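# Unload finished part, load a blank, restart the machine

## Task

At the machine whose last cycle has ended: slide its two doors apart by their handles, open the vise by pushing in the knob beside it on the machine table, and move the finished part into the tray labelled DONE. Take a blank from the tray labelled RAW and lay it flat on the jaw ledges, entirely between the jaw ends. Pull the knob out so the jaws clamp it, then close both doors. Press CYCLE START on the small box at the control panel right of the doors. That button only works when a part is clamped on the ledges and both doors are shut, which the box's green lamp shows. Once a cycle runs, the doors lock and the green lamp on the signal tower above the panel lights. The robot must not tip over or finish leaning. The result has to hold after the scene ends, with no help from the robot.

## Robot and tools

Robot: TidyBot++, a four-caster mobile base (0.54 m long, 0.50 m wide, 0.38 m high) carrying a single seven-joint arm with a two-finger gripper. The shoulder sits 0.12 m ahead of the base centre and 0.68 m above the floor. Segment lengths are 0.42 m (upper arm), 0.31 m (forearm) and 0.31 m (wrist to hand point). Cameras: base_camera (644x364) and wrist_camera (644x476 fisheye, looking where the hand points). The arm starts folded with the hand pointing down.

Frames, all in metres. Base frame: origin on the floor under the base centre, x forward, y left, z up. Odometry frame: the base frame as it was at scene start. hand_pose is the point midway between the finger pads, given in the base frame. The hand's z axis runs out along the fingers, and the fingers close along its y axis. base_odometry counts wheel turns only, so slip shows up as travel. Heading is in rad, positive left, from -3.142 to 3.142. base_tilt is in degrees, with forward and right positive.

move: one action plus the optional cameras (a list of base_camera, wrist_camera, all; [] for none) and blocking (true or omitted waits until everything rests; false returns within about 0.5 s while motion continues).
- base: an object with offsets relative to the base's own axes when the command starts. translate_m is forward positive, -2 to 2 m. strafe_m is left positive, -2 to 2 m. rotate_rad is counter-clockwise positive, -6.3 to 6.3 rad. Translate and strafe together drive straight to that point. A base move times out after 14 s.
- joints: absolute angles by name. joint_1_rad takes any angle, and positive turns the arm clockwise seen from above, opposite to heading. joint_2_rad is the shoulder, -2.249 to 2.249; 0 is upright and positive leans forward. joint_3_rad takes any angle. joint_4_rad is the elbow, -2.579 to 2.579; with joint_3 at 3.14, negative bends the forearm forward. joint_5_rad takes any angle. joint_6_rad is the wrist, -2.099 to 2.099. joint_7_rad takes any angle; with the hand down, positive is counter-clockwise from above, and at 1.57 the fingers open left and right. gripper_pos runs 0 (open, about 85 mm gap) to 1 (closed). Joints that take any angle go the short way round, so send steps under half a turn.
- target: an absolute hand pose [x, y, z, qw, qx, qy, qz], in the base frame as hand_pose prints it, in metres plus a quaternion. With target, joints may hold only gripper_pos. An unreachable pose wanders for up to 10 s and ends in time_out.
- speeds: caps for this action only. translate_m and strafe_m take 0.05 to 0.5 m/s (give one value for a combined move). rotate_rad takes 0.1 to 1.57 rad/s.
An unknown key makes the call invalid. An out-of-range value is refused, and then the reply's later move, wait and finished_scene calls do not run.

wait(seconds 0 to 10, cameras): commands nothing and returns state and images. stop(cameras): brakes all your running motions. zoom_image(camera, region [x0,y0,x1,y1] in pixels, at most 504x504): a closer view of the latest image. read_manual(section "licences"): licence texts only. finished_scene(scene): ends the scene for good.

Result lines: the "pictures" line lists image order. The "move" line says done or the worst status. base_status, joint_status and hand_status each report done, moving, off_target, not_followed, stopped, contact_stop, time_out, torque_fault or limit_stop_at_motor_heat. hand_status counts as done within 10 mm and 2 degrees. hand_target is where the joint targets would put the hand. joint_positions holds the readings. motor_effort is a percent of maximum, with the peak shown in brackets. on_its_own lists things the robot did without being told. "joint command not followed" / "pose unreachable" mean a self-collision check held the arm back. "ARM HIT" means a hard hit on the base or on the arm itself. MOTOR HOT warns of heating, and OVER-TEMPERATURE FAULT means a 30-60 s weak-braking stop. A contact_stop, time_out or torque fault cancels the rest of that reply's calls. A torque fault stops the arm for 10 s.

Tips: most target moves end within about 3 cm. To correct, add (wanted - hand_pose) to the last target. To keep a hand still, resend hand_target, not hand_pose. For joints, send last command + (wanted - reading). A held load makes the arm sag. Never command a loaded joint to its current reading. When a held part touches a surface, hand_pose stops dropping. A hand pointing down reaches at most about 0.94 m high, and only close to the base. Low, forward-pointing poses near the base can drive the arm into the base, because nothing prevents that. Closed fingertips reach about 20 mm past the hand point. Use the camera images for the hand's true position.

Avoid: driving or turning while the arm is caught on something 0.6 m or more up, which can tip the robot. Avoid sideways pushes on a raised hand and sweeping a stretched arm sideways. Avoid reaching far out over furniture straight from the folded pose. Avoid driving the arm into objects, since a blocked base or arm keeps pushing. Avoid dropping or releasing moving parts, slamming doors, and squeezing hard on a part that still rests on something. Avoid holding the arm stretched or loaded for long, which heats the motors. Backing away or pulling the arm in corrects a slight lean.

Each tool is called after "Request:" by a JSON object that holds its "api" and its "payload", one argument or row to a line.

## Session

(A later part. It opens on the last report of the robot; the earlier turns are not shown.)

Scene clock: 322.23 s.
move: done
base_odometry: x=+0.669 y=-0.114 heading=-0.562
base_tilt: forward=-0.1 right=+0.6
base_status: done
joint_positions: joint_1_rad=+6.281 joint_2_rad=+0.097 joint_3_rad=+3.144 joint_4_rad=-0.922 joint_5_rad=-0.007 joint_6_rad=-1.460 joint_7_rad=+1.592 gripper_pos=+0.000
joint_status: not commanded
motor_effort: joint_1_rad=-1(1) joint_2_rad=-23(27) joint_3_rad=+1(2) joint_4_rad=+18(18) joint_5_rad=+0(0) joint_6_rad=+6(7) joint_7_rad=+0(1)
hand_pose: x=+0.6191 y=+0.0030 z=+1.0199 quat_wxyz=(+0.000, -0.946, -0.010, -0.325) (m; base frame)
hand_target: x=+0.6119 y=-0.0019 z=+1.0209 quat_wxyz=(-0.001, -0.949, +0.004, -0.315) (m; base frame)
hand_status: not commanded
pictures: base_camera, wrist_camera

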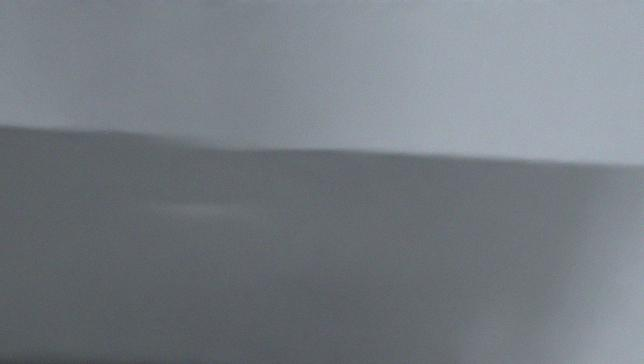

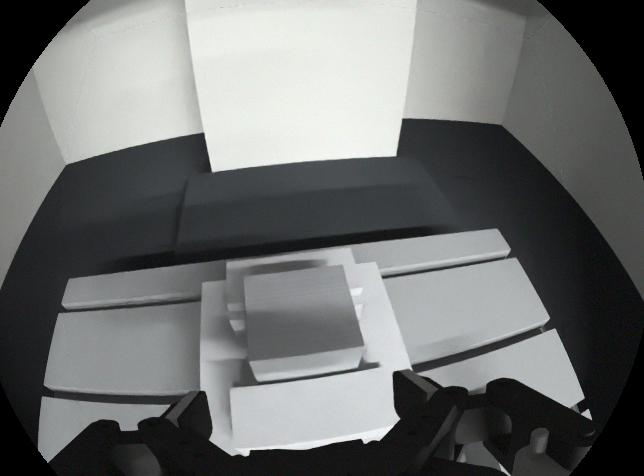

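Request:
{"api": "move", "payload": {
  "base": {"translate_m": 0.056, "strafe_m": -0.005},
  "speeds": {"translate_m": 0.1},
  "cameras": ["wrist_camera"]
}}

Request:
{"api": "zoom_image", "payload": {
  "camera": "wrist_camera",
  "region": [150, 220, 450, 476]
}}

Scene clock: 339.30 s.
move: done
base_odometry: x=+0.714 y=-0.148 heading=-0.562
base_tilt: forward=-0.1 right=+0.6
base_status: done
joint_positions: joint_1_rad=+6.281 joint_2_rad=+0.097 joint_3_rad=+3.144 joint_4_rad=-0.921 joint_5_rad=-0.007 joint_6_rad=-1.462 joint_7_rad=+1.592 gripper_pos=+0.000
joint_status: not commanded
motor_effort: joint_1_rad=-1(2) joint_2_rad=-23(27) joint_3_rad=+1(2) joint_4_rad=+17(18) joint_5_rad=+0(1) joint_6_rad=+6(6) joint_7_rad=+0(1)
hand_pose: x=+0.6187 y=+0.0030 z=+1.0200 quat_wxyz=(+0.000, -0.946, -0.010, -0.325) (m; base frame)
hand_target: x=+0.6119 y=-0.0019 z=+1.0209 quat_wxyz=(-0.001, -0.949, +0.004, -0.315) (m; base frame)
hand_status: not commanded
pictures: wrist_camera

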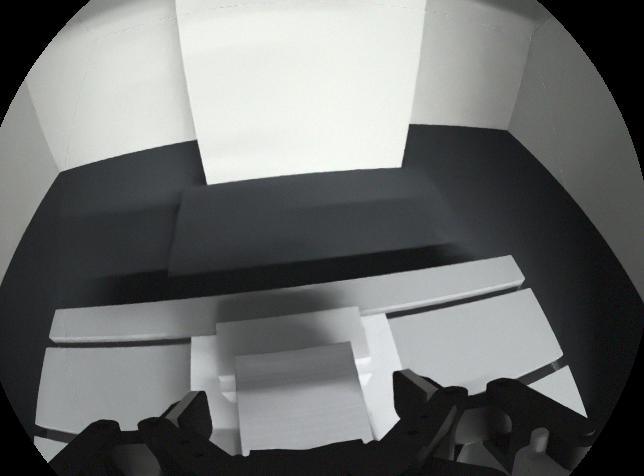

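Scaled by 1.680.

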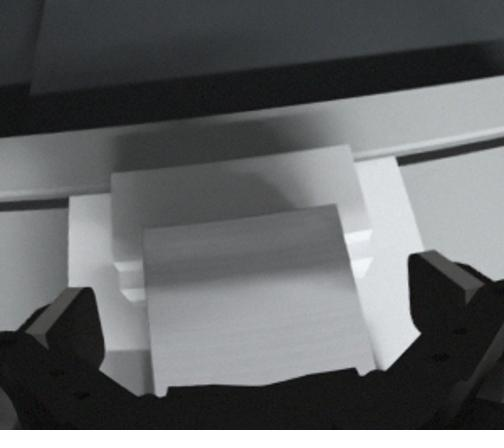

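Request:
{"api": "move", "payload": {
  "joints": {"joint_2_rad": 0.037, "joint_4_rad": -1.157, "joint_6_rad": -1.306},
  "cameras": ["wrist_camera"]
}}

Request:
{"api": "zoom_image", "payload": {
  "camera": "wrist_camera",
  "region": [150, 220, 450, 476]
}}

Scene clock: 349.10 s.
move: done
base_odometry: x=+0.714 y=-0.148 heading=-0.562
base_tilt: forward=+0.0 right=+0.6
base_status: not commanded
joint_positions: joint_1_rad=+6.281 joint_2_rad=+0.044 joint_3_rad=+3.144 joint_4_rad=-1.141 joint_5_rad=-0.007 joint_6_rad=-1.332 joint_7_rad=+1.592 gripper_pos=+0.000
joint_status: all done
motor_effort: joint_1_rad=+0(1) joint_2_rad=-21(24) joint_3_rad=+1(1) joint_4_rad=+18(19) joint_5_rad=+0(0) joint_6_rad=+5(6) joint_7_rad=-1(1)
hand_pose: x=+0.6108 y=+0.0029 z=+0.9677 quat_wxyz=(+0.000, -0.952, -0.010, -0.307) (m; base frame)
hand_target: x=+0.6133 y=-0.0021 z=+0.9685 quat_wxyz=(-0.001, -0.949, +0.004, -0.315) (m; base frame)
hand_status: not commanded
pictures: wrist_camera

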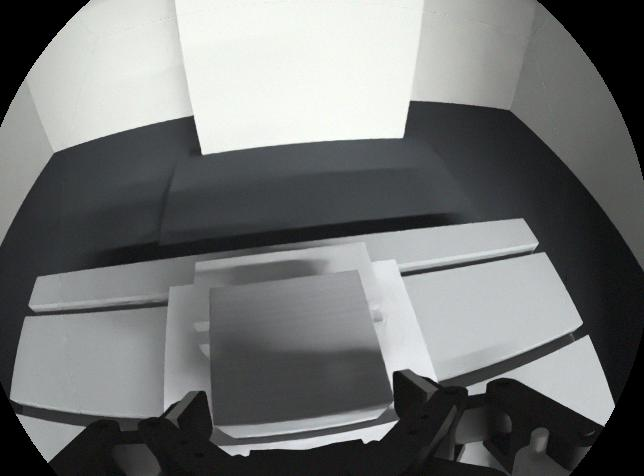

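Scaled by 1.680.

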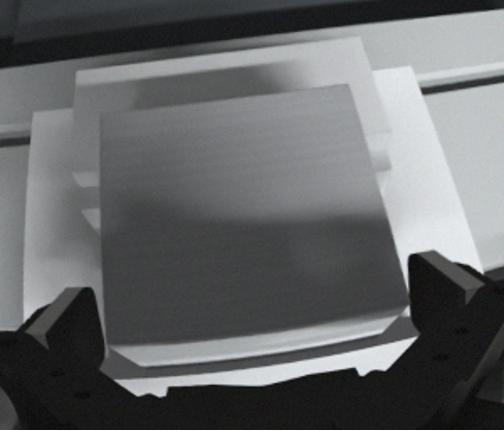

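Request:
{"api": "move", "payload": {
  "base": {"translate_m": 0.012},
  "joints": {"joint_2_rad": 0.025, "joint_4_rad": -1.222, "joint_6_rad": -1.26},
  "cameras": ["wrist_camera"]
}}

Request:
{"api": "zoom_image", "payload": {
  "camera": "wrist_camera",
  "region": [150, 220, 450, 476]
}}

Scene clock: 355.53 s.
move: done
base_odometry: x=+0.724 y=-0.154 heading=-0.562
base_tilt: forward=+0.0 right=+0.6
base_status: done
joint_positions: joint_1_rad=+6.281 joint_2_rad=+0.030 joint_3_rad=+3.144 joint_4_rad=-1.206 joint_5_rad=-0.007 joint_6_rad=-1.283 joint_7_rad=+1.592 gripper_pos=+0.000
joint_status: all done
motor_effort: joint_1_rad=+0(2) joint_2_rad=-22(24) joint_3_rad=+1(3) joint_4_rad=+17(19) joint_5_rad=-1(1) joint_6_rad=+4(7) joint_7_rad=-1(1)
hand_pose: x=+0.6102 y=+0.0028 z=+0.9531 quat_wxyz=(+0.000, -0.952, -0.010, -0.307) (m; base frame)
hand_target: x=+0.6122 y=-0.0022 z=+0.9518 quat_wxyz=(-0.001, -0.950, +0.004, -0.312) (m; base frame)
hand_status: not commanded
pictures: wrist_camera

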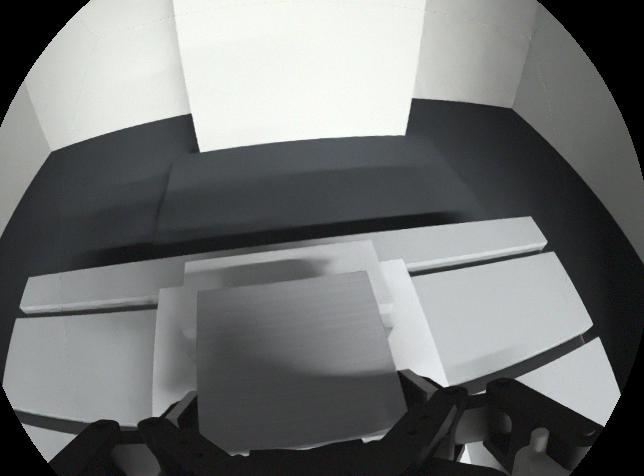

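Scaled by 1.680.

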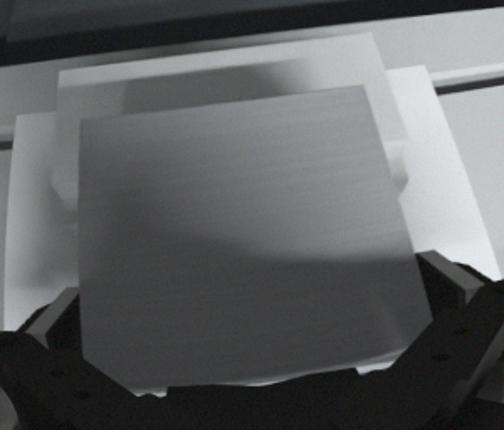

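Request:
{"api": "move", "payload": {
  "joints": {"gripper_pos": 0.25},
  "cameras": ["wrist_camera"]
}}

Scene clock: 359.30 s.
move: done
base_odometry: x=+0.724 y=-0.154 heading=-0.562
base_tilt: forward=+0.0 right=+0.6
base_status: not commanded
joint_positions: joint_1_rad=+6.282 joint_2_rad=+0.013 joint_3_rad=+3.145 joint_4_rad=-1.205 joint_5_rad=-0.007 joint_6_rad=-1.280 joint_7_rad=+1.592 gripper_pos=+0.248
joint_status: all done
motor_effort: joint_1_rad=+0(2) joint_2_rad=-18(22) joint_3_rad=+1(3) joint_4_rad=+16(18) joint_5_rad=+0(2) joint_6_rad=+4(6) joint_7_rad=-1(1)
hand_pose: x=+0.6062 y=+0.0027 z=+0.9622 quat_wxyz=(+0.000, -0.949, -0.010, -0.316) (m; base frame)
hand_target: x=+0.6122 y=-0.0022 z=+0.9518 quat_wxyz=(-0.001, -0.950, +0.004, -0.312) (m; base frame)
hand_status: not commanded
pictures: wrist_camera

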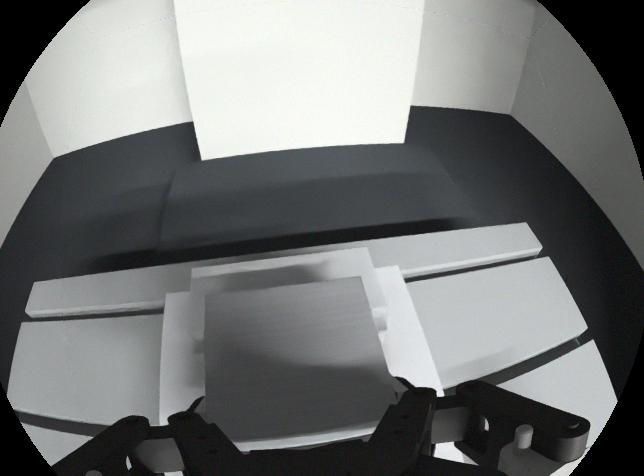

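Request:
{"api": "move", "payload": {
  "joints": {"gripper_pos": 0.4},
  "cameras": ["wrist_camera"]
}}

Scene clock: 362.80 s.
move: off_target
base_odometry: x=+0.724 y=-0.154 heading=-0.562
base_tilt: forward=-0.1 right=+0.6
base_status: not commanded
joint_positions: joint_1_rad=+6.281 joint_2_rad=+0.010 joint_3_rad=+3.144 joint_4_rad=-1.206 joint_5_rad=-0.007 joint_6_rad=-1.279 joint_7_rad=+1.592 gripper_pos=+0.274
joint_status: gripper_pos off_target (ended at +0.274, target +0.400)
motor_effort: joint_1_rad=+1(2) joint_2_rad=-18(19) joint_3_rad=+2(3) joint_4_rad=+16(19) joint_5_rad=+1(1) joint_6_rad=+5(6) joint_7_rad=+0(2)
hand_pose: x=+0.6057 y=+0.0028 z=+0.9634 quat_wxyz=(+0.000, -0.948, -0.010, -0.318) (m; base frame)
hand_target: x=+0.6122 y=-0.0022 z=+0.9518 quat_wxyz=(-0.001, -0.950, +0.004, -0.312) (m; base frame)
hand_status: not commanded
pictures: wrist_camera

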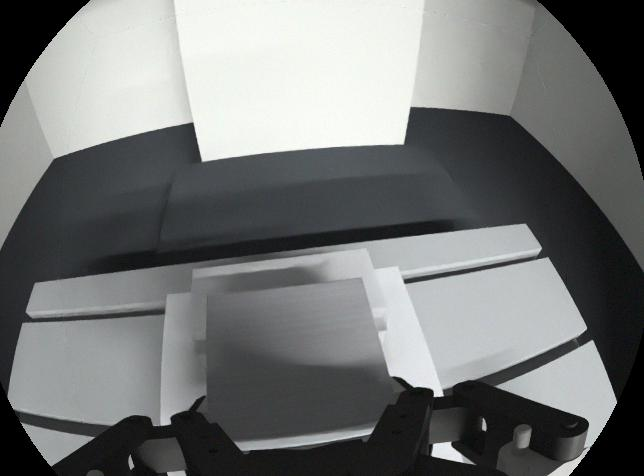

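Request:
{"api": "move", "payload": {
  "joints": {"joint_2_rad": 0.05, "joint_4_rad": -1.03, "joint_6_rad": -1.44},
  "cameras": []
}}

Request:
{"api": "move", "payload": {
  "joints": {"joint_2_rad": 0.113, "joint_4_rad": -0.805, "joint_6_rad": -1.60, "gripper_pos": 0.7},
  "cameras": ["wrist_camera"]
}}

Request:
{"api": "zoom_image", "payload": {
  "camera": "wrist_camera",
  "region": [150, 220, 450, 476]
}}

Scene clock: 373.00 s.
move: off_target
base_odometry: x=+0.724 y=-0.154 heading=-0.562
base_tilt: forward=+0.0 right=+0.6
base_status: not commanded
joint_positions: joint_1_rad=+6.281 joint_2_rad=+0.059 joint_3_rad=+3.145 joint_4_rad=-1.075 joint_5_rad=-0.007 joint_6_rad=-1.411 joint_7_rad=+1.592 gripper_pos=+0.274
joint_status: joint_4_rad off_target (ended at -1.075, target -1.030); the others done
motor_effort: joint_1_rad=+0(1) joint_2_rad=-26(28) joint_3_rad=+1(2) joint_4_rad=+22(23) joint_5_rad=+0(1) joint_6_rad=+8(8) joint_7_rad=+0(1)
hand_pose: x=+0.6037 y=+0.0029 z=+0.9772 quat_wxyz=(+0.000, -0.956, -0.010, -0.294) (m; base frame)
hand_target: x=+0.5986 y=-0.0020 z=+0.9971 quat_wxyz=(-0.001, -0.952, +0.004, -0.306) (m; base frame)
hand_status: not commanded
pictures: none
No camera images: "cameras" was empty.

Scene clock: 374.27 s.
move: off_target
base_odometry: x=+0.724 y=-0.154 heading=-0.562
base_tilt: forward=+0.0 right=+0.6
base_status: not commanded
joint_positions: joint_1_rad=+6.281 joint_2_rad=+0.114 joint_3_rad=+3.145 joint_4_rad=-0.847 joint_5_rad=-0.007 joint_6_rad=-1.569 joint_7_rad=+1.592 gripper_pos=+0.274
joint_status: joint_4_rad off_target (ended at -0.847, target -0.805); gripper_pos off_target (ended at +0.274, target +0.700); the others done
motor_effort: joint_1_rad=+0(1) joint_2_rad=-27(28) joint_3_rad=+1(1) joint_4_rad=+21(23) joint_5_rad=+0(1) joint_6_rad=+8(9) joint_7_rad=+0(1)
hand_pose: x=+0.6035 y=+0.0030 z=+1.0250 quat_wxyz=(+0.000, -0.954, -0.011, -0.301) (m; base frame)
hand_target: x=+0.5980 y=-0.0018 z=+1.0381 quat_wxyz=(-0.001, -0.952, +0.004, -0.307) (m; base frame)
hand_status: not commanded
pictures: wrist_camera

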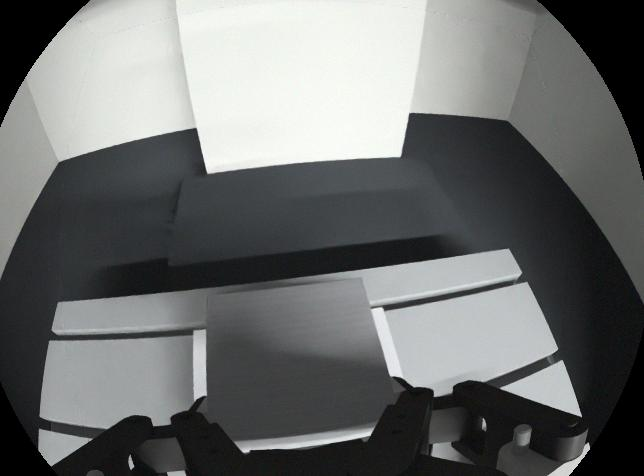

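Scaled by 1.680.

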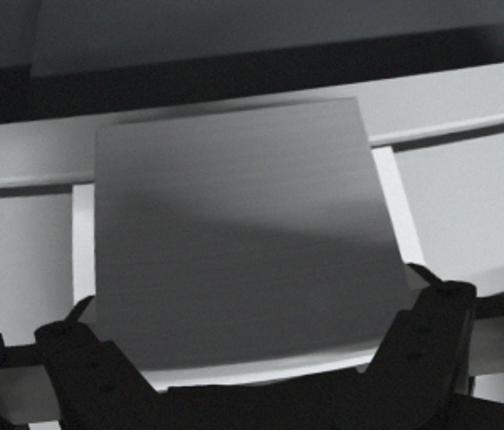

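Request:
{"api": "move", "payload": {
  "base": {"translate_m": -0.45},
  "speeds": {"translate_m": 0.3},
  "cameras": []
}}

Request:
{"api": "move", "payload": {
  "base": {"rotate_rad": 3.14},
  "joints": {"joint_6_rad": -1.0}
}}

Scene clock: 385.87 s.
move: done
base_odometry: x=+0.343 y=+0.085 heading=-0.562
base_tilt: forward=-0.1 right=+0.6
base_status: done
joint_positions: joint_1_rad=+6.282 joint_2_rad=+0.124 joint_3_rad=+3.145 joint_4_rad=-0.845 joint_5_rad=-0.007 joint_6_rad=-1.578 joint_7_rad=+1.592 gripper_pos=+0.275
joint_status: not commanded
motor_effort: joint_1_rad=-1(3) joint_2_rad=-27(31) joint_3_rad=+1(4) joint_4_rad=+20(21) joint_5_rad=+0(1) joint_6_rad=+8(9) joint_7_rad=+0(1)
hand_pose: x=+0.6049 y=+0.0027 z=+1.0193 quat_wxyz=(+0.000, -0.956, -0.010, -0.293) (m; base frame)
hand_target: x=+0.5980 y=-0.0018 z=+1.0381 quat_wxyz=(-0.001, -0.952, +0.004, -0.307) (m; base frame)
hand_status: not commanded
pictures: none
No camera images: "cameras" was empty.

Scene clock: 389.33 s.
move: done
base_odometry: x=+0.343 y=+0.085 heading=+2.577
base_tilt: forward=-0.1 right=+0.6
base_status: done
joint_positions: joint_1_rad=+6.279 joint_2_rad=+0.142 joint_3_rad=+3.146 joint_4_rad=-0.842 joint_5_rad=-0.007 joint_6_rad=-1.039 joint_7_rad=+1.592 gripper_pos=+0.275
joint_status: all done
motor_effort: joint_1_rad=+0(4) joint_2_rad=-31(38) joint_3_rad=+1(4) joint_4_rad=+23(24) joint_5_rad=+0(2) joint_6_rad=+12(12) joint_7_rad=+0(1)
hand_pose: x=+0.7204 y=+0.0033 z=+1.1360 quat_wxyz=(-0.003, -0.848, -0.009, -0.530) (m; base frame)
hand_target: x=+0.7090 y=-0.0025 z=+1.1849 quat_wxyz=(-0.002, -0.819, +0.003, -0.574) (m; base frame)
hand_status: not commanded
pictures: base_camera, wrist_camera

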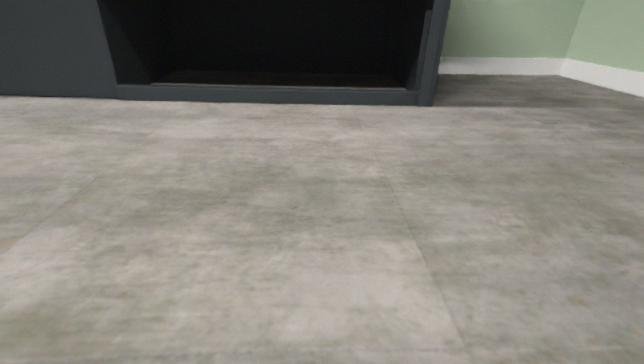

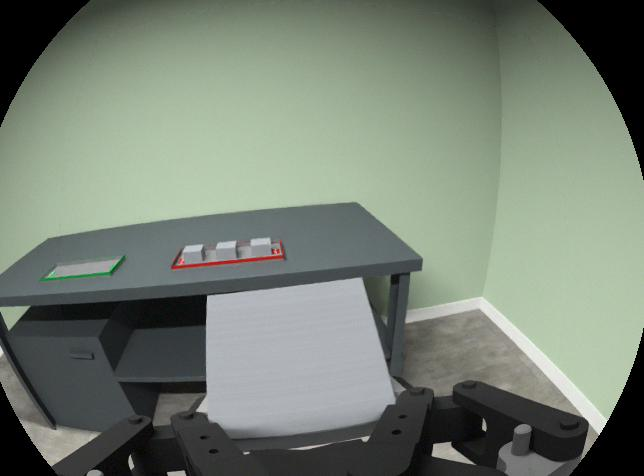

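Request:
{"api": "move", "payload": {

}}

Scene clock: 403.27 s.
base_odometry: x=+0.343 y=+0.085 heading=+2.577
base_tilt: forward=+0.0 right=+0.6
base_status: done
joint_positions: joint_1_rad=+6.279 joint_2_rad=+0.142 joint_3_rad=+3.146 joint_4_rad=-0.842 joint_5_rad=-0.007 joint_6_rad=-1.039 joint_7_rad=+1.592 gripper_pos=+0.275
joint_status: all done
motor_effort: joint_1_rad=+0(4) joint_2_rad=-31(38) joint_3_rad=+1(4) joint_4_rad=+23(24) joint_5_rad=+0(2) joint_6_rad=+12(12) joint_7_rad=+0(1)
hand_pose: x=+0.7204 y=+0.0033 z=+1.1360 quat_wxyz=(-0.003, -0.848, -0.009, -0.530) (m; base frame)
hand_target: x=+0.7090 y=-0.0025 z=+1.1849 quat_wxyz=(-0.002, -0.819, +0.003, -0.574) (m; base frame)
hand_status: not commanded
pictures: base_camera, wrist_camera

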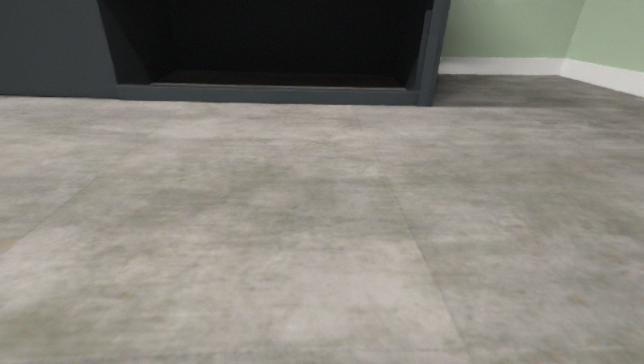

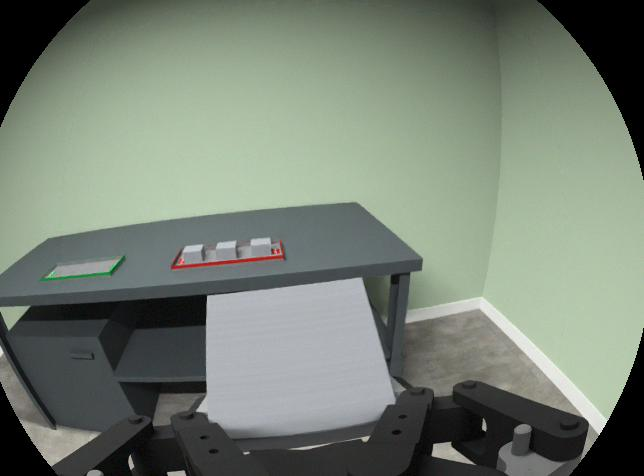

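Request:
{"api": "move", "payload": {
  "base": {"translate_m":0.45,"strafe_m":0.72},
  "joints": {"joint_2_rad":0.113,"joint_4_rad":-0.805,"joint_6_rad":-1.3}
}}

Scene clock: 415.93 s.
move: done
base_odometry: x=-0.422 y=-0.282 heading=+2.578
base_tilt: forward=+0.0 right=+0.6
base_status: done
joint_positions: joint_1_rad=+6.282 joint_2_rad=+0.131 joint_3_rad=+3.147 joint_4_rad=-0.839 joint_5_rad=-0.007 joint_6_rad=-1.294 joint_7_rad=+1.592 gripper_pos=+0.275
joint_status: all done
motor_effort: joint_1_rad=-1(4) joint_2_rad=-29(32) joint_3_rad=+1(3) joint_4_rad=+22(25) joint_5_rad=+0(2) joint_6_rad=+10(14) joint_7_rad=+0(1)
hand_pose: x=+0.6729 y=+0.0014 z=+1.0775 quat_wxyz=(-0.002, -0.905, -0.008, -0.425) (m; base frame)
hand_target: x=+0.6646 y=-0.0022 z=+1.1031 quat_wxyz=(-0.002, -0.895, +0.003, -0.446) (m; base frame)
hand_status: not commanded
pictures: base_camera, wrist_camera

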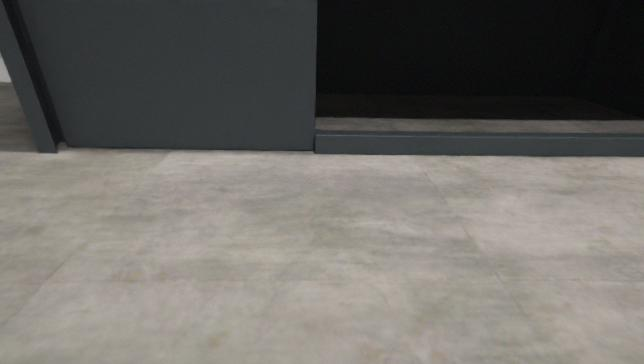

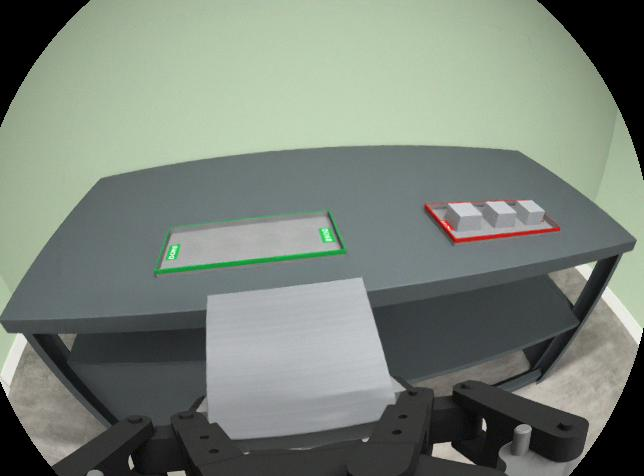

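Request:
{"api": "move", "payload": {
  "base": {"translate_m":0.5,"strafe_m":0.04},
  "speeds": {"translate_m":0.3},
  "joints": {"joint_2_rad":0.113,"joint_4_rad":-0.805,"joint_6_rad":-1.6}
}}

Request:
{"api": "zoom_image", "payload": {
  "camera": "wrist_camera",
  "region": [80, 150, 560, 470]
}}

Scene clock: 426.70 s.
move: done
base_odometry: x=-0.867 y=-0.049 heading=+2.579
base_tilt: forward=-0.1 right=+0.6
base_status: done
joint_positions: joint_1_rad=+6.282 joint_2_rad=+0.131 joint_3_rad=+3.147 joint_4_rad=-0.835 joint_5_rad=-0.007 joint_6_rad=-1.582 joint_7_rad=+1.592 gripper_pos=+0.275
joint_status: all done
motor_effort: joint_1_rad=-1(2) joint_2_rad=-27(31) joint_3_rad=+1(2) joint_4_rad=+20(22) joint_5_rad=+0(1) joint_6_rad=+8(12) joint_7_rad=-1(1)
hand_pose: x=+0.6066 y=+0.0017 z=+1.0194 quat_wxyz=(-0.001, -0.956, -0.009, -0.292) (m; base frame)
hand_target: x=+0.5980 y=-0.0018 z=+1.0381 quat_wxyz=(-0.001, -0.952, +0.004, -0.307) (m; base frame)
hand_status: not commanded
pictures: base_camera, wrist_camera

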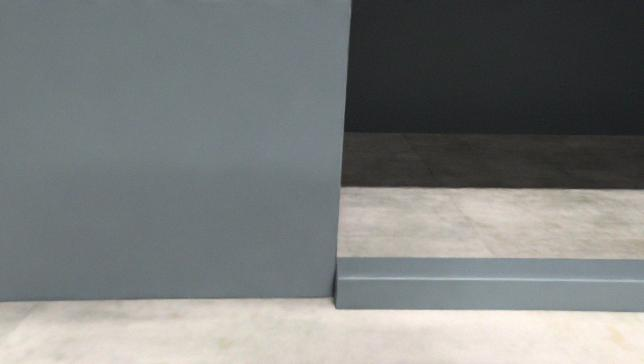

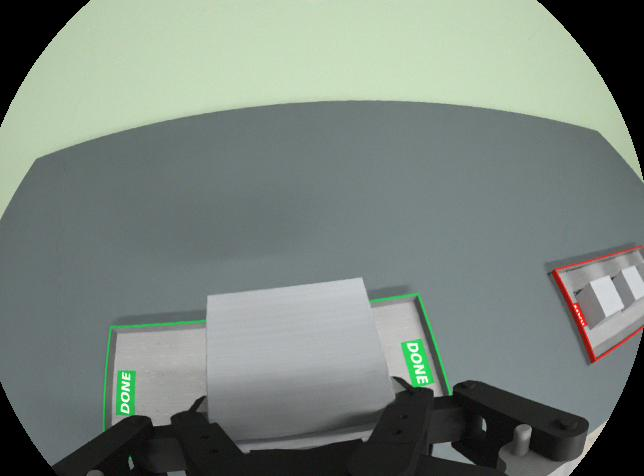

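Scaled by 1.050.

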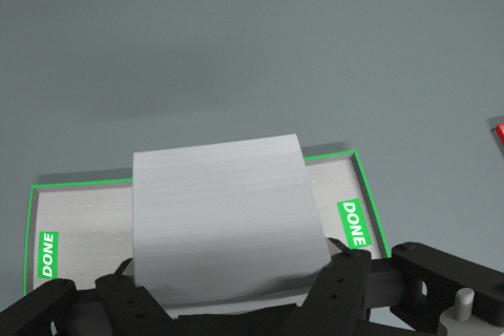

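Request:
{"api": "move", "payload": {
  "base": {"translate_m":0.055},
  "speeds": {"translate_m":0.2},
  "joints": {"joint_2_rad":-0.012,"joint_4_rad":-1.449,"joint_6_rad":-1.07}
}}

Scene clock: 443.13 s.
move: done
base_odometry: x=-0.913 y=-0.020 heading=+2.579
base_tilt: forward=+0.0 right=+0.6
base_status: done
joint_positions: joint_1_rad=+6.282 joint_2_rad=+0.015 joint_3_rad=+3.147 joint_4_rad=-1.462 joint_5_rad=-0.007 joint_6_rad=-1.117 joint_7_rad=+1.592 gripper_pos=+0.275
joint_status: all done
motor_effort: joint_1_rad=+0(2) joint_2_rad=-25(31) joint_3_rad=+1(2) joint_4_rad=+22(24) joint_5_rad=+0(1) joint_6_rad=+7(9) joint_7_rad=+0(1)
hand_pose: x=+0.6003 y=+0.0012 z=+0.8661 quat_wxyz=(+0.000, -0.963, -0.008, -0.270) (m; base frame)
hand_target: x=+0.6101 y=-0.0022 z=+0.8938 quat_wxyz=(-0.001, -0.950, +0.004, -0.312) (m; base frame)
hand_status: not commanded
pictures: base_camera, wrist_camera

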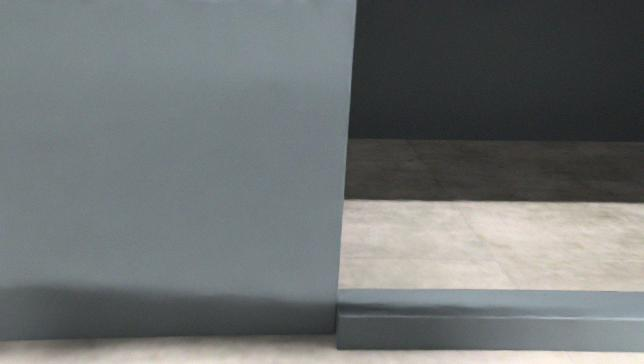

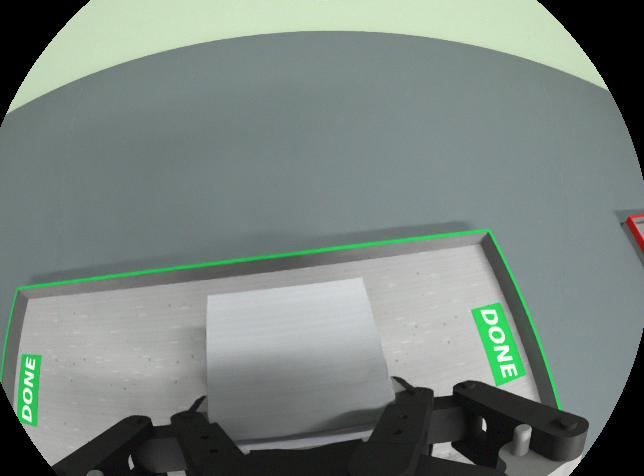

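Request:
{"api": "move", "payload": {
  "joints": {"joint_2_rad":-0.053,"joint_4_rad":-1.572,"joint_6_rad":-0.9},
  "cameras": ["wrist_camera"]
}}

Request:
{"api": "zoom_image", "payload": {
  "camera": "wrist_camera",
  "region": [180, 250, 440, 460]
}}

Scene clock: 448.37 s.
move: done
base_odometry: x=-0.913 y=-0.020 heading=+2.579
base_tilt: forward=+0.0 right=+0.6
base_status: not commanded
joint_positions: joint_1_rad=+6.282 joint_2_rad=-0.025 joint_3_rad=+3.147 joint_4_rad=-1.587 joint_5_rad=-0.007 joint_6_rad=-0.948 joint_7_rad=+1.592 gripper_pos=+0.275
joint_status: all done
motor_effort: joint_1_rad=+0(1) joint_2_rad=-24(27) joint_3_rad=+1(1) joint_4_rad=+24(24) joint_5_rad=+0(1) joint_6_rad=+8(9) joint_7_rad=+0(1)
hand_pose: x=+0.6066 y=+0.0010 z=+0.8543 quat_wxyz=(-0.001, -0.950, -0.007, -0.311) (m; base frame)
hand_target: x=+0.6166 y=-0.0023 z=+0.8848 quat_wxyz=(-0.001, -0.935, +0.004, -0.353) (m; base frame)
hand_status: not commanded
pictures: wrist_camera

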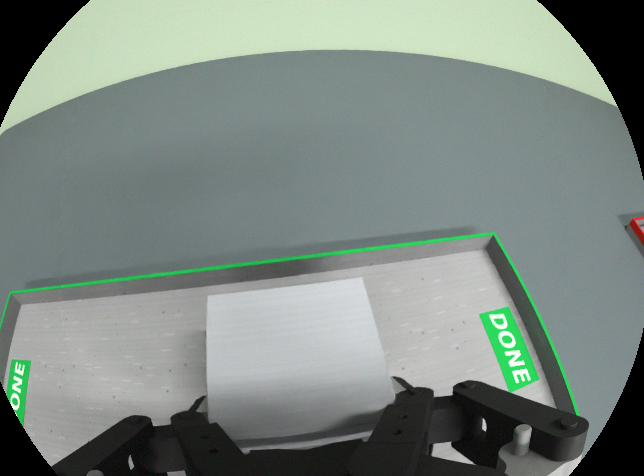

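Scaled by 1.938.

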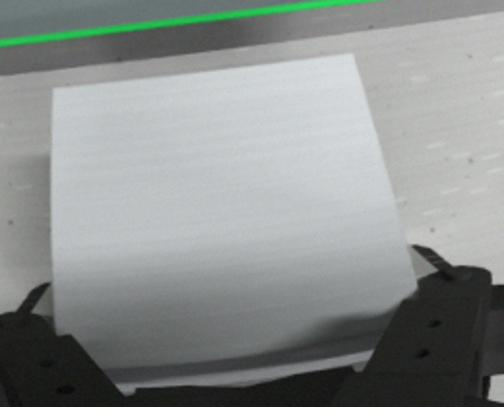

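Request:
{"api": "move", "payload": {
  "joints": {"joint_2_rad":-0.054,"joint_4_rad":-1.6,"joint_6_rad":-0.872},
  "cameras": []
}}

Request:
{"api": "move", "payload": {
  "joints": {"joint_2_rad":-0.054,"joint_4_rad":-1.62,"joint_6_rad":-0.852},
  "cameras": ["wrist_camera"]
}}

Scene clock: 452.17 s.
move: done
base_odometry: x=-0.913 y=-0.020 heading=+2.579
base_tilt: forward=-0.1 right=+0.6
base_status: not commanded
joint_positions: joint_1_rad=+6.282 joint_2_rad=-0.032 joint_3_rad=+3.147 joint_4_rad=-1.612 joint_5_rad=-0.007 joint_6_rad=-0.913 joint_7_rad=+1.592 gripper_pos=+0.275
joint_status: all done
motor_effort: joint_1_rad=+0(1) joint_2_rad=-23(25) joint_3_rad=+1(2) joint_4_rad=+23(24) joint_5_rad=+0(0) joint_6_rad=+8(9) joint_7_rad=+0(1)
hand_pose: x=+0.6079 y=+0.0009 z=+0.8511 quat_wxyz=(-0.001, -0.948, -0.007, -0.318) (m; base frame)
hand_target: x=+0.6167 y=-0.0023 z=+0.8765 quat_wxyz=(-0.001, -0.935, +0.004, -0.354) (m; base frame)
hand_status: not commanded
pictures: none
No camera images: "cameras" was empty.

Scene clock: 452.73 s.
move: done
base_odometry: x=-0.913 y=-0.020 heading=+2.579
base_tilt: forward=+0.0 right=+0.6
base_status: not commanded
joint_positions: joint_1_rad=+6.282 joint_2_rad=-0.038 joint_3_rad=+3.147 joint_4_rad=-1.627 joint_5_rad=-0.007 joint_6_rad=-0.892 joint_7_rad=+1.592 gripper_pos=+0.275
joint_status: all done
motor_effort: joint_1_rad=+0(1) joint_2_rad=-23(24) joint_3_rad=+2(2) joint_4_rad=+23(23) joint_5_rad=+0(0) joint_6_rad=+8(8) joint_7_rad=+0(0)
hand_pose: x=+0.6084 y=+0.0009 z=+0.8510 quat_wxyz=(-0.001, -0.946, -0.007, -0.325) (m; base frame)
hand_target: x=+0.6168 y=-0.0023 z=+0.8702 quat_wxyz=(-0.001, -0.935, +0.004, -0.354) (m; base frame)
hand_status: not commanded
pictures: wrist_camera

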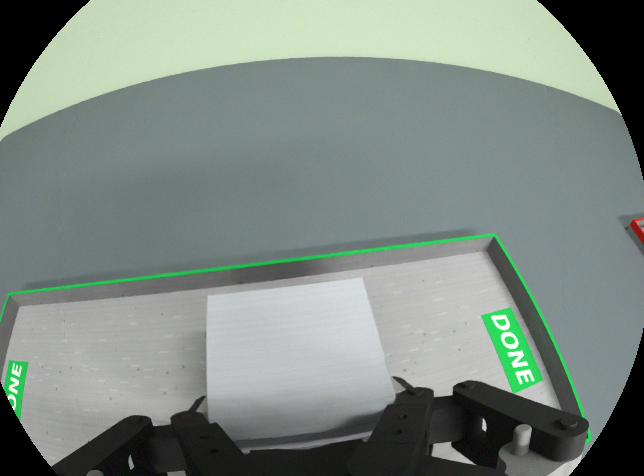

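Request:
{"api": "move", "payload": {
  "joints": {"joint_2_rad":-0.054,"joint_4_rad":-1.635,"joint_6_rad":-0.842},
  "cameras": []
}}

Request:
{"api": "move", "payload": {
  "joints": {"gripper_pos":0.0},
  "cameras": ["wrist_camera"]
}}

Scene clock: 456.63 s.
move: done
base_odometry: x=-0.913 y=-0.020 heading=+2.579
base_tilt: forward=-0.1 right=+0.6
base_status: not commanded
joint_positions: joint_1_rad=+6.282 joint_2_rad=-0.043 joint_3_rad=+3.147 joint_4_rad=-1.636 joint_5_rad=-0.007 joint_6_rad=-0.880 joint_7_rad=+1.592 gripper_pos=+0.275
joint_status: all done
motor_effort: joint_1_rad=+1(1) joint_2_rad=-21(23) joint_3_rad=+2(2) joint_4_rad=+21(22) joint_5_rad=+1(1) joint_6_rad=+7(8) joint_7_rad=+0(0)
hand_pose: x=+0.6083 y=+0.0009 z=+0.8509 quat_wxyz=(-0.001, -0.945, -0.007, -0.328) (m; base frame)
hand_target: x=+0.6157 y=-0.0023 z=+0.8644 quat_wxyz=(-0.001, -0.936, +0.004, -0.352) (m; base frame)
hand_status: not commanded
pictures: none
No camera images: "cameras" was empty.

Scene clock: 457.57 s.
move: done
base_odometry: x=-0.913 y=-0.020 heading=+2.579
base_tilt: forward=+0.0 right=+0.6
base_status: not commanded
joint_positions: joint_1_rad=+6.282 joint_2_rad=-0.049 joint_3_rad=+3.147 joint_4_rad=-1.636 joint_5_rad=-0.007 joint_6_rad=-0.870 joint_7_rad=+1.592 gripper_pos=+0.000
joint_status: all done
motor_effort: joint_1_rad=+0(1) joint_2_rad=-20(22) joint_3_rad=+1(3) joint_4_rad=+19(22) joint_5_rad=+0(1) joint_6_rad=+6(8) joint_7_rad=+0(1)
hand_pose: x=+0.6097 y=+0.0009 z=+0.8555 quat_wxyz=(-0.001, -0.942, -0.007, -0.335) (m; base frame)
hand_target: x=+0.6157 y=-0.0023 z=+0.8644 quat_wxyz=(-0.001, -0.936, +0.004, -0.352) (m; base frame)
hand_status: not commanded
pictures: wrist_camera

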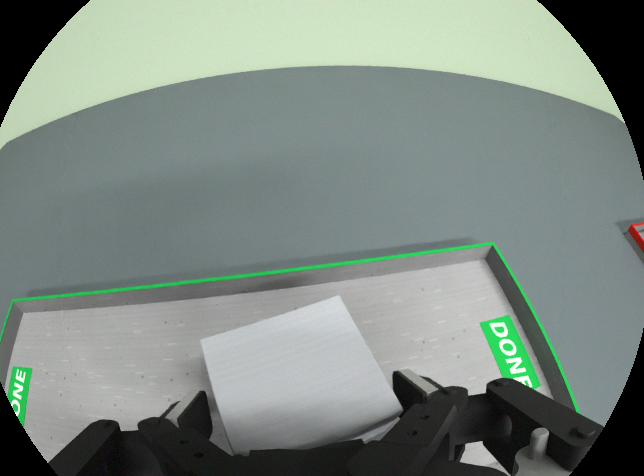

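Request:
{"api": "move", "payload": {
  "joints": {"joint_2_rad":-0.012,"joint_4_rad":-1.449,"joint_6_rad":-1.07},
  "cameras": ["wrist_camera"]
}}

Request:
{"api": "move", "payload": {
  "joints": {"joint_2_rad":0.113,"joint_4_rad":-0.805,"joint_6_rad":-1.6},
  "cameras": ["wrist_camera"]
}}

Scene clock: 463.00 s.
move: done
base_odometry: x=-0.913 y=-0.020 heading=+2.579
base_tilt: forward=-0.1 right=+0.6
base_status: not commanded
joint_positions: joint_1_rad=+6.282 joint_2_rad=-0.030 joint_3_rad=+3.147 joint_4_rad=-1.471 joint_5_rad=-0.007 joint_6_rad=-1.025 joint_7_rad=+1.592 gripper_pos=+0.000
joint_status: all done
motor_effort: joint_1_rad=+0(1) joint_2_rad=-20(21) joint_3_rad=+1(1) joint_4_rad=+20(21) joint_5_rad=+0(0) joint_6_rad=+6(7) joint_7_rad=+0(1)
hand_pose: x=+0.6131 y=+0.0011 z=+0.9001 quat_wxyz=(-0.001, -0.943, -0.007, -0.331) (m; base frame)
hand_target: x=+0.6101 y=-0.0022 z=+0.8938 quat_wxyz=(-0.001, -0.950, +0.004, -0.312) (m; base frame)
hand_status: not commanded
pictures: wrist_camera

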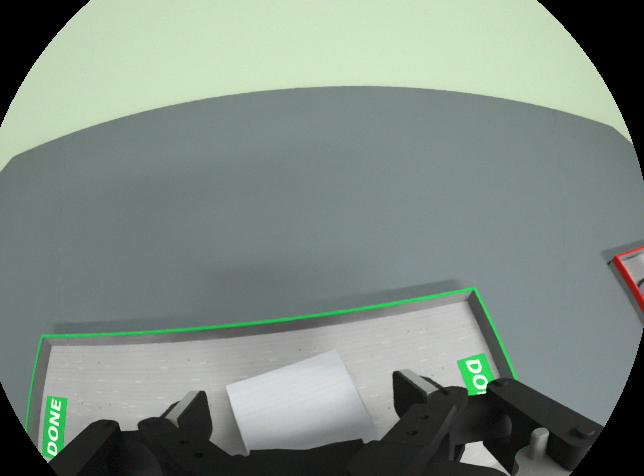

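Scene clock: 465.17 s.
move: done
base_odometry: x=-0.913 y=-0.020 heading=+2.579
base_tilt: forward=+0.0 right=+0.6
base_status: not commanded
joint_positions: joint_1_rad=+6.282 joint_2_rad=+0.095 joint_3_rad=+3.147 joint_4_rad=-0.828 joint_5_rad=-0.007 joint_6_rad=-1.555 joint_7_rad=+1.592 gripper_pos=+0.000
joint_status: all done
motor_effort: joint_1_rad=+0(1) joint_2_rad=-22(23) joint_3_rad=+1(1) joint_4_rad=+17(21) joint_5_rad=+0(1) joint_6_rad=+6(7) joint_7_rad=+0(1)
hand_pose: x=+0.6015 y=+0.0016 z=+1.0448 quat_wxyz=(-0.001, -0.946, -0.009, -0.325) (m; base frame)
hand_target: x=+0.5980 y=-0.0018 z=+1.0381 quat_wxyz=(-0.001, -0.952, +0.004, -0.307) (m; base frame)
hand_status: not commanded
pictures: wrist_camera

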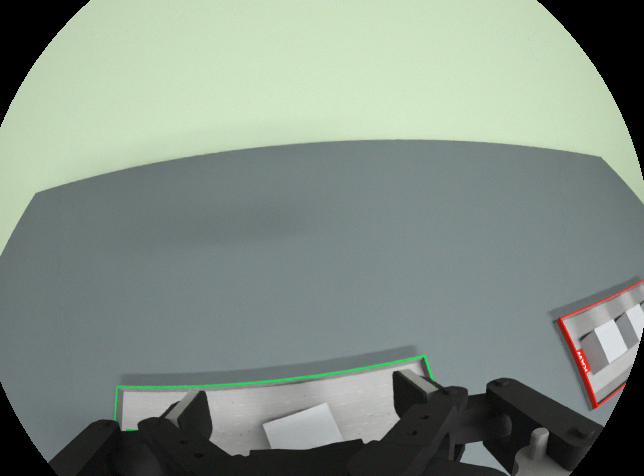

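Request:
{"api": "move", "payload": {
  "base": {"strafe_m":-0.53,"translate_m":-0.1}
}}

Request:
{"api": "zoom_image", "payload": {
  "camera": "wrist_camera",
  "region": [150, 200, 500, 476]
}}

Scene clock: 469.67 s.
move: done
base_odometry: x=-0.546 y=+0.375 heading=+2.580
base_tilt: forward=-0.1 right=+0.6
base_status: done
joint_positions: joint_1_rad=+6.287 joint_2_rad=+0.100 joint_3_rad=+3.151 joint_4_rad=-0.828 joint_5_rad=-0.007 joint_6_rad=-1.558 joint_7_rad=+1.592 gripper_pos=+0.000
joint_status: not commanded
motor_effort: joint_1_rad=-1(4) joint_2_rad=-22(23) joint_3_rad=+1(3) joint_4_rad=+17(17) joint_5_rad=+0(1) joint_6_rad=+6(6) joint_7_rad=+0(1)
hand_pose: x=+0.6026 y=-0.0027 z=+1.0420 quat_wxyz=(-0.003, -0.947, -0.005, -0.322) (m; base frame)
hand_target: x=+0.5980 y=-0.0018 z=+1.0381 quat_wxyz=(-0.001, -0.952, +0.004, -0.307) (m; base frame)
hand_status: not commanded
pictures: base_camera, wrist_camera

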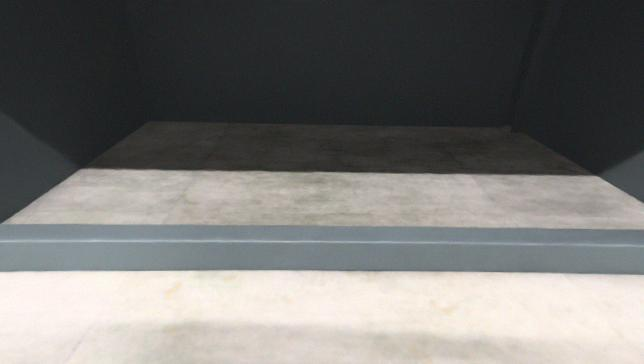

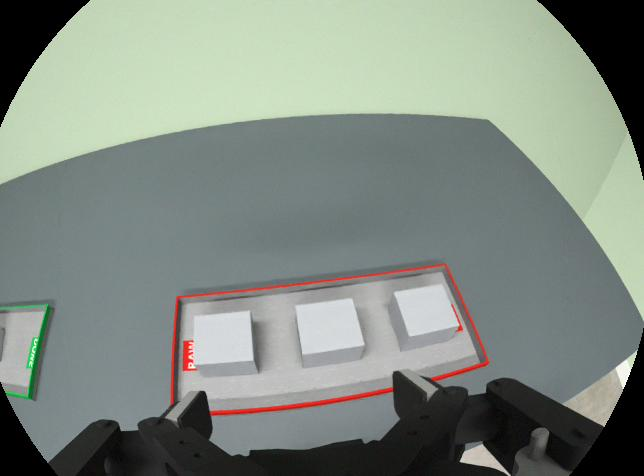

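Scaled by 1.440.

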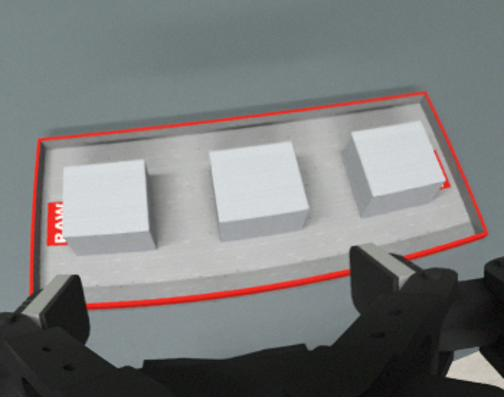

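Request:
{"api": "move", "payload": {
  "base": {"strafe_m":-0.038,"translate_m":0.085},
  "speeds": {"translate_m":0.2},
  "joints": {"joint_1_rad":6.283,"joint_2_rad":0.003,"joint_4_rad":-1.276,"joint_6_rad":-1.24},
  "cameras": ["wrist_camera"]
}}

Request:
{"api": "zoom_image", "payload": {
  "camera": "wrist_camera",
  "region": [150, 240, 480, 476]
}}

Scene clock: 481.90 s.
move: done
base_odometry: x=-0.598 y=+0.453 heading=+2.579
base_tilt: forward=+0.0 right=+0.6
base_status: done
joint_positions: joint_1_rad=+6.287 joint_2_rad=+0.007 joint_3_rad=+3.151 joint_4_rad=-1.265 joint_5_rad=-0.007 joint_6_rad=-1.275 joint_7_rad=+1.592 gripper_pos=+0.000
joint_status: all done
motor_effort: joint_1_rad=+0(2) joint_2_rad=-21(27) joint_3_rad=+1(2) joint_4_rad=+19(20) joint_5_rad=+0(1) joint_6_rad=+5(7) joint_7_rad=+0(1)
hand_pose: x=+0.5969 y=-0.0029 z=+0.9376 quat_wxyz=(-0.002, -0.956, -0.004, -0.293) (m; base frame)
hand_target: x=+0.6030 y=-0.0021 z=+0.9401 quat_wxyz=(-0.001, -0.952, +0.004, -0.306) (m; base frame)
hand_status: not commanded
pictures: wrist_camera

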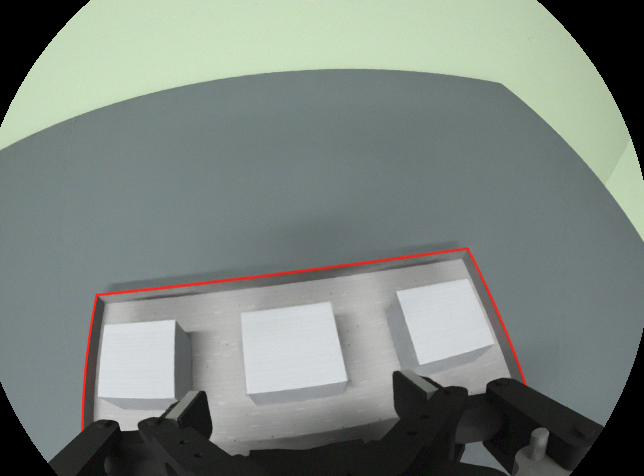

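Scaled by 1.527.

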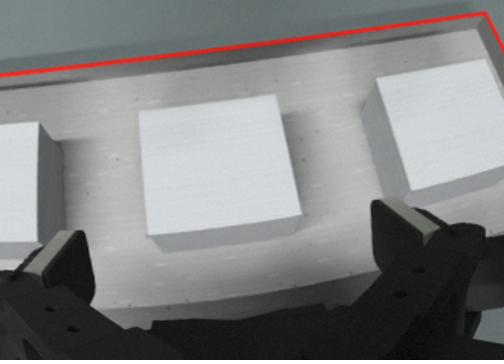

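Request:
{"api": "move", "payload": {
  "base": {"translate_m":0.025},
  "speeds": {"translate_m":0.1},
  "joints": {"joint_2_rad":-0.018,"joint_4_rad":-1.46,"joint_6_rad":-1.04},
  "cameras": ["wrist_camera"]
}}

Scene clock: 494.17 s.
move: done
base_odometry: x=-0.619 y=+0.466 heading=+2.579
base_tilt: forward=-0.1 right=+0.6
base_status: done
joint_positions: joint_1_rad=+6.287 joint_2_rad=-0.012 joint_3_rad=+3.151 joint_4_rad=-1.453 joint_5_rad=-0.007 joint_6_rad=-1.076 joint_7_rad=+1.592 gripper_pos=+0.000
joint_status: all done
motor_effort: joint_1_rad=-1(2) joint_2_rad=-21(24) joint_3_rad=+1(2) joint_4_rad=+19(21) joint_5_rad=+0(1) joint_6_rad=+6(6) joint_7_rad=+0(1)
hand_pose: x=+0.6080 y=-0.0033 z=+0.8905 quat_wxyz=(-0.002, -0.952, -0.003, -0.307) (m; base frame)
hand_target: x=+0.6140 y=-0.0022 z=+0.8969 quat_wxyz=(-0.001, -0.946, +0.004, -0.324) (m; base frame)
hand_status: not commanded
pictures: wrist_camera

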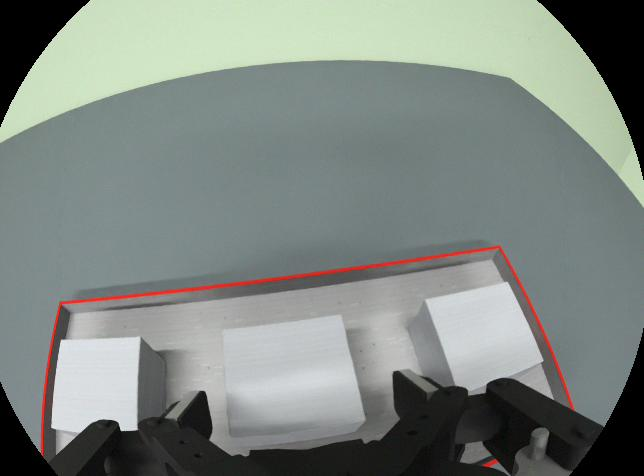

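Request:
{"api": "move", "payload": {
  "joints": {"joint_2_rad":-0.032,"joint_4_rad":-1.602,"joint_6_rad":-0.9},
  "cameras": ["wrist_camera"]
}}

Scene clock: 498.20 s.
move: done
base_odometry: x=-0.619 y=+0.466 heading=+2.579
base_tilt: forward=-0.1 right=+0.6
base_status: not commanded
joint_positions: joint_1_rad=+6.287 joint_2_rad=-0.026 joint_3_rad=+3.151 joint_4_rad=-1.596 joint_5_rad=-0.007 joint_6_rad=-0.934 joint_7_rad=+1.592 gripper_pos=+0.000
joint_status: all done
motor_effort: joint_1_rad=-1(1) joint_2_rad=-20(22) joint_3_rad=+1(2) joint_4_rad=+20(22) joint_5_rad=+0(0) joint_6_rad=+6(7) joint_7_rad=+0(1)
hand_pose: x=+0.6078 y=-0.0034 z=+0.8523 quat_wxyz=(-0.002, -0.950, -0.003, -0.313) (m; base frame)
hand_target: x=+0.6137 y=-0.0023 z=+0.8589 quat_wxyz=(-0.001, -0.944, +0.004, -0.330) (m; base frame)
hand_status: not commanded
pictures: wrist_camera

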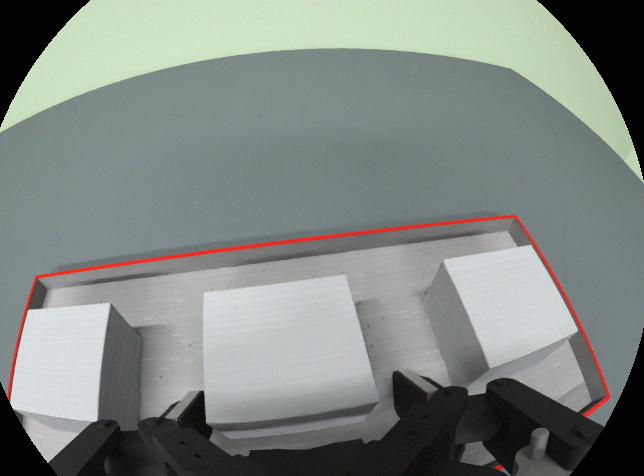

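Request:
{"api": "move", "payload": {
  "base": {"strafe_m":0.004},
  "speeds": {"strafe_m":0.05},
  "cameras": []
}}

Request:
{"api": "move", "payload": {
  "joints": {"gripper_pos":0.7},
  "cameras": ["wrist_camera"]
}}

Scene clock: 502.40 s.
move: done
base_odometry: x=-0.621 y=+0.463 heading=+2.579
base_tilt: forward=+0.0 right=+0.6
base_status: done
joint_positions: joint_1_rad=+6.286 joint_2_rad=-0.026 joint_3_rad=+3.150 joint_4_rad=-1.596 joint_5_rad=-0.007 joint_6_rad=-0.933 joint_7_rad=+1.592 gripper_pos=+0.000
joint_status: not commanded
motor_effort: joint_1_rad=+1(3) joint_2_rad=-20(22) joint_3_rad=+2(4) joint_4_rad=+20(20) joint_5_rad=+0(1) joint_6_rad=+6(6) joint_7_rad=+0(1)
hand_pose: x=+0.6082 y=-0.0028 z=+0.8529 quat_wxyz=(-0.002, -0.949, -0.003, -0.314) (m; base frame)
hand_target: x=+0.6137 y=-0.0023 z=+0.8589 quat_wxyz=(-0.001, -0.944, +0.004, -0.330) (m; base frame)
hand_status: not commanded
pictures: none
No camera images: "cameras" was empty.

Scene clock: 503.33 s.
move: off_target
base_odometry: x=-0.621 y=+0.463 heading=+2.579
base_tilt: forward=-0.1 right=+0.6
base_status: not commanded
joint_positions: joint_1_rad=+6.286 joint_2_rad=-0.029 joint_3_rad=+3.150 joint_4_rad=-1.597 joint_5_rad=-0.007 joint_6_rad=-0.932 joint_7_rad=+1.592 gripper_pos=+0.287
joint_status: gripper_pos off_target (ended at +0.287, target +0.700)
motor_effort: joint_1_rad=+1(2) joint_2_rad=-20(22) joint_3_rad=+2(3) joint_4_rad=+20(22) joint_5_rad=+1(2) joint_6_rad=+6(8) joint_7_rad=+0(0)
hand_pose: x=+0.6076 y=-0.0027 z=+0.8537 quat_wxyz=(-0.002, -0.949, -0.003, -0.315) (m; base frame)
hand_target: x=+0.6137 y=-0.0023 z=+0.8589 quat_wxyz=(-0.001, -0.944, +0.004, -0.330) (m; base frame)
hand_status: not commanded
pictures: wrist_camera

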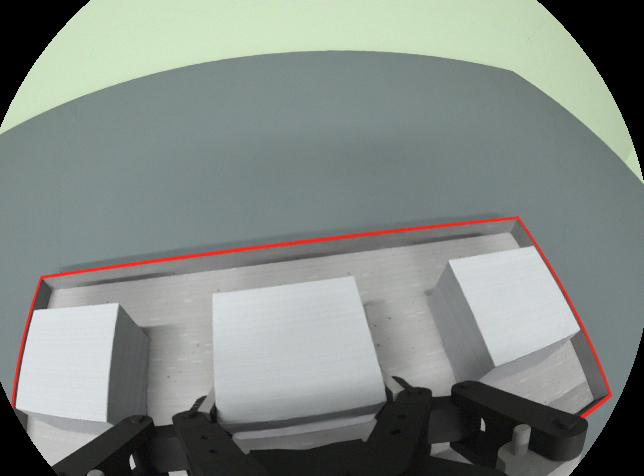

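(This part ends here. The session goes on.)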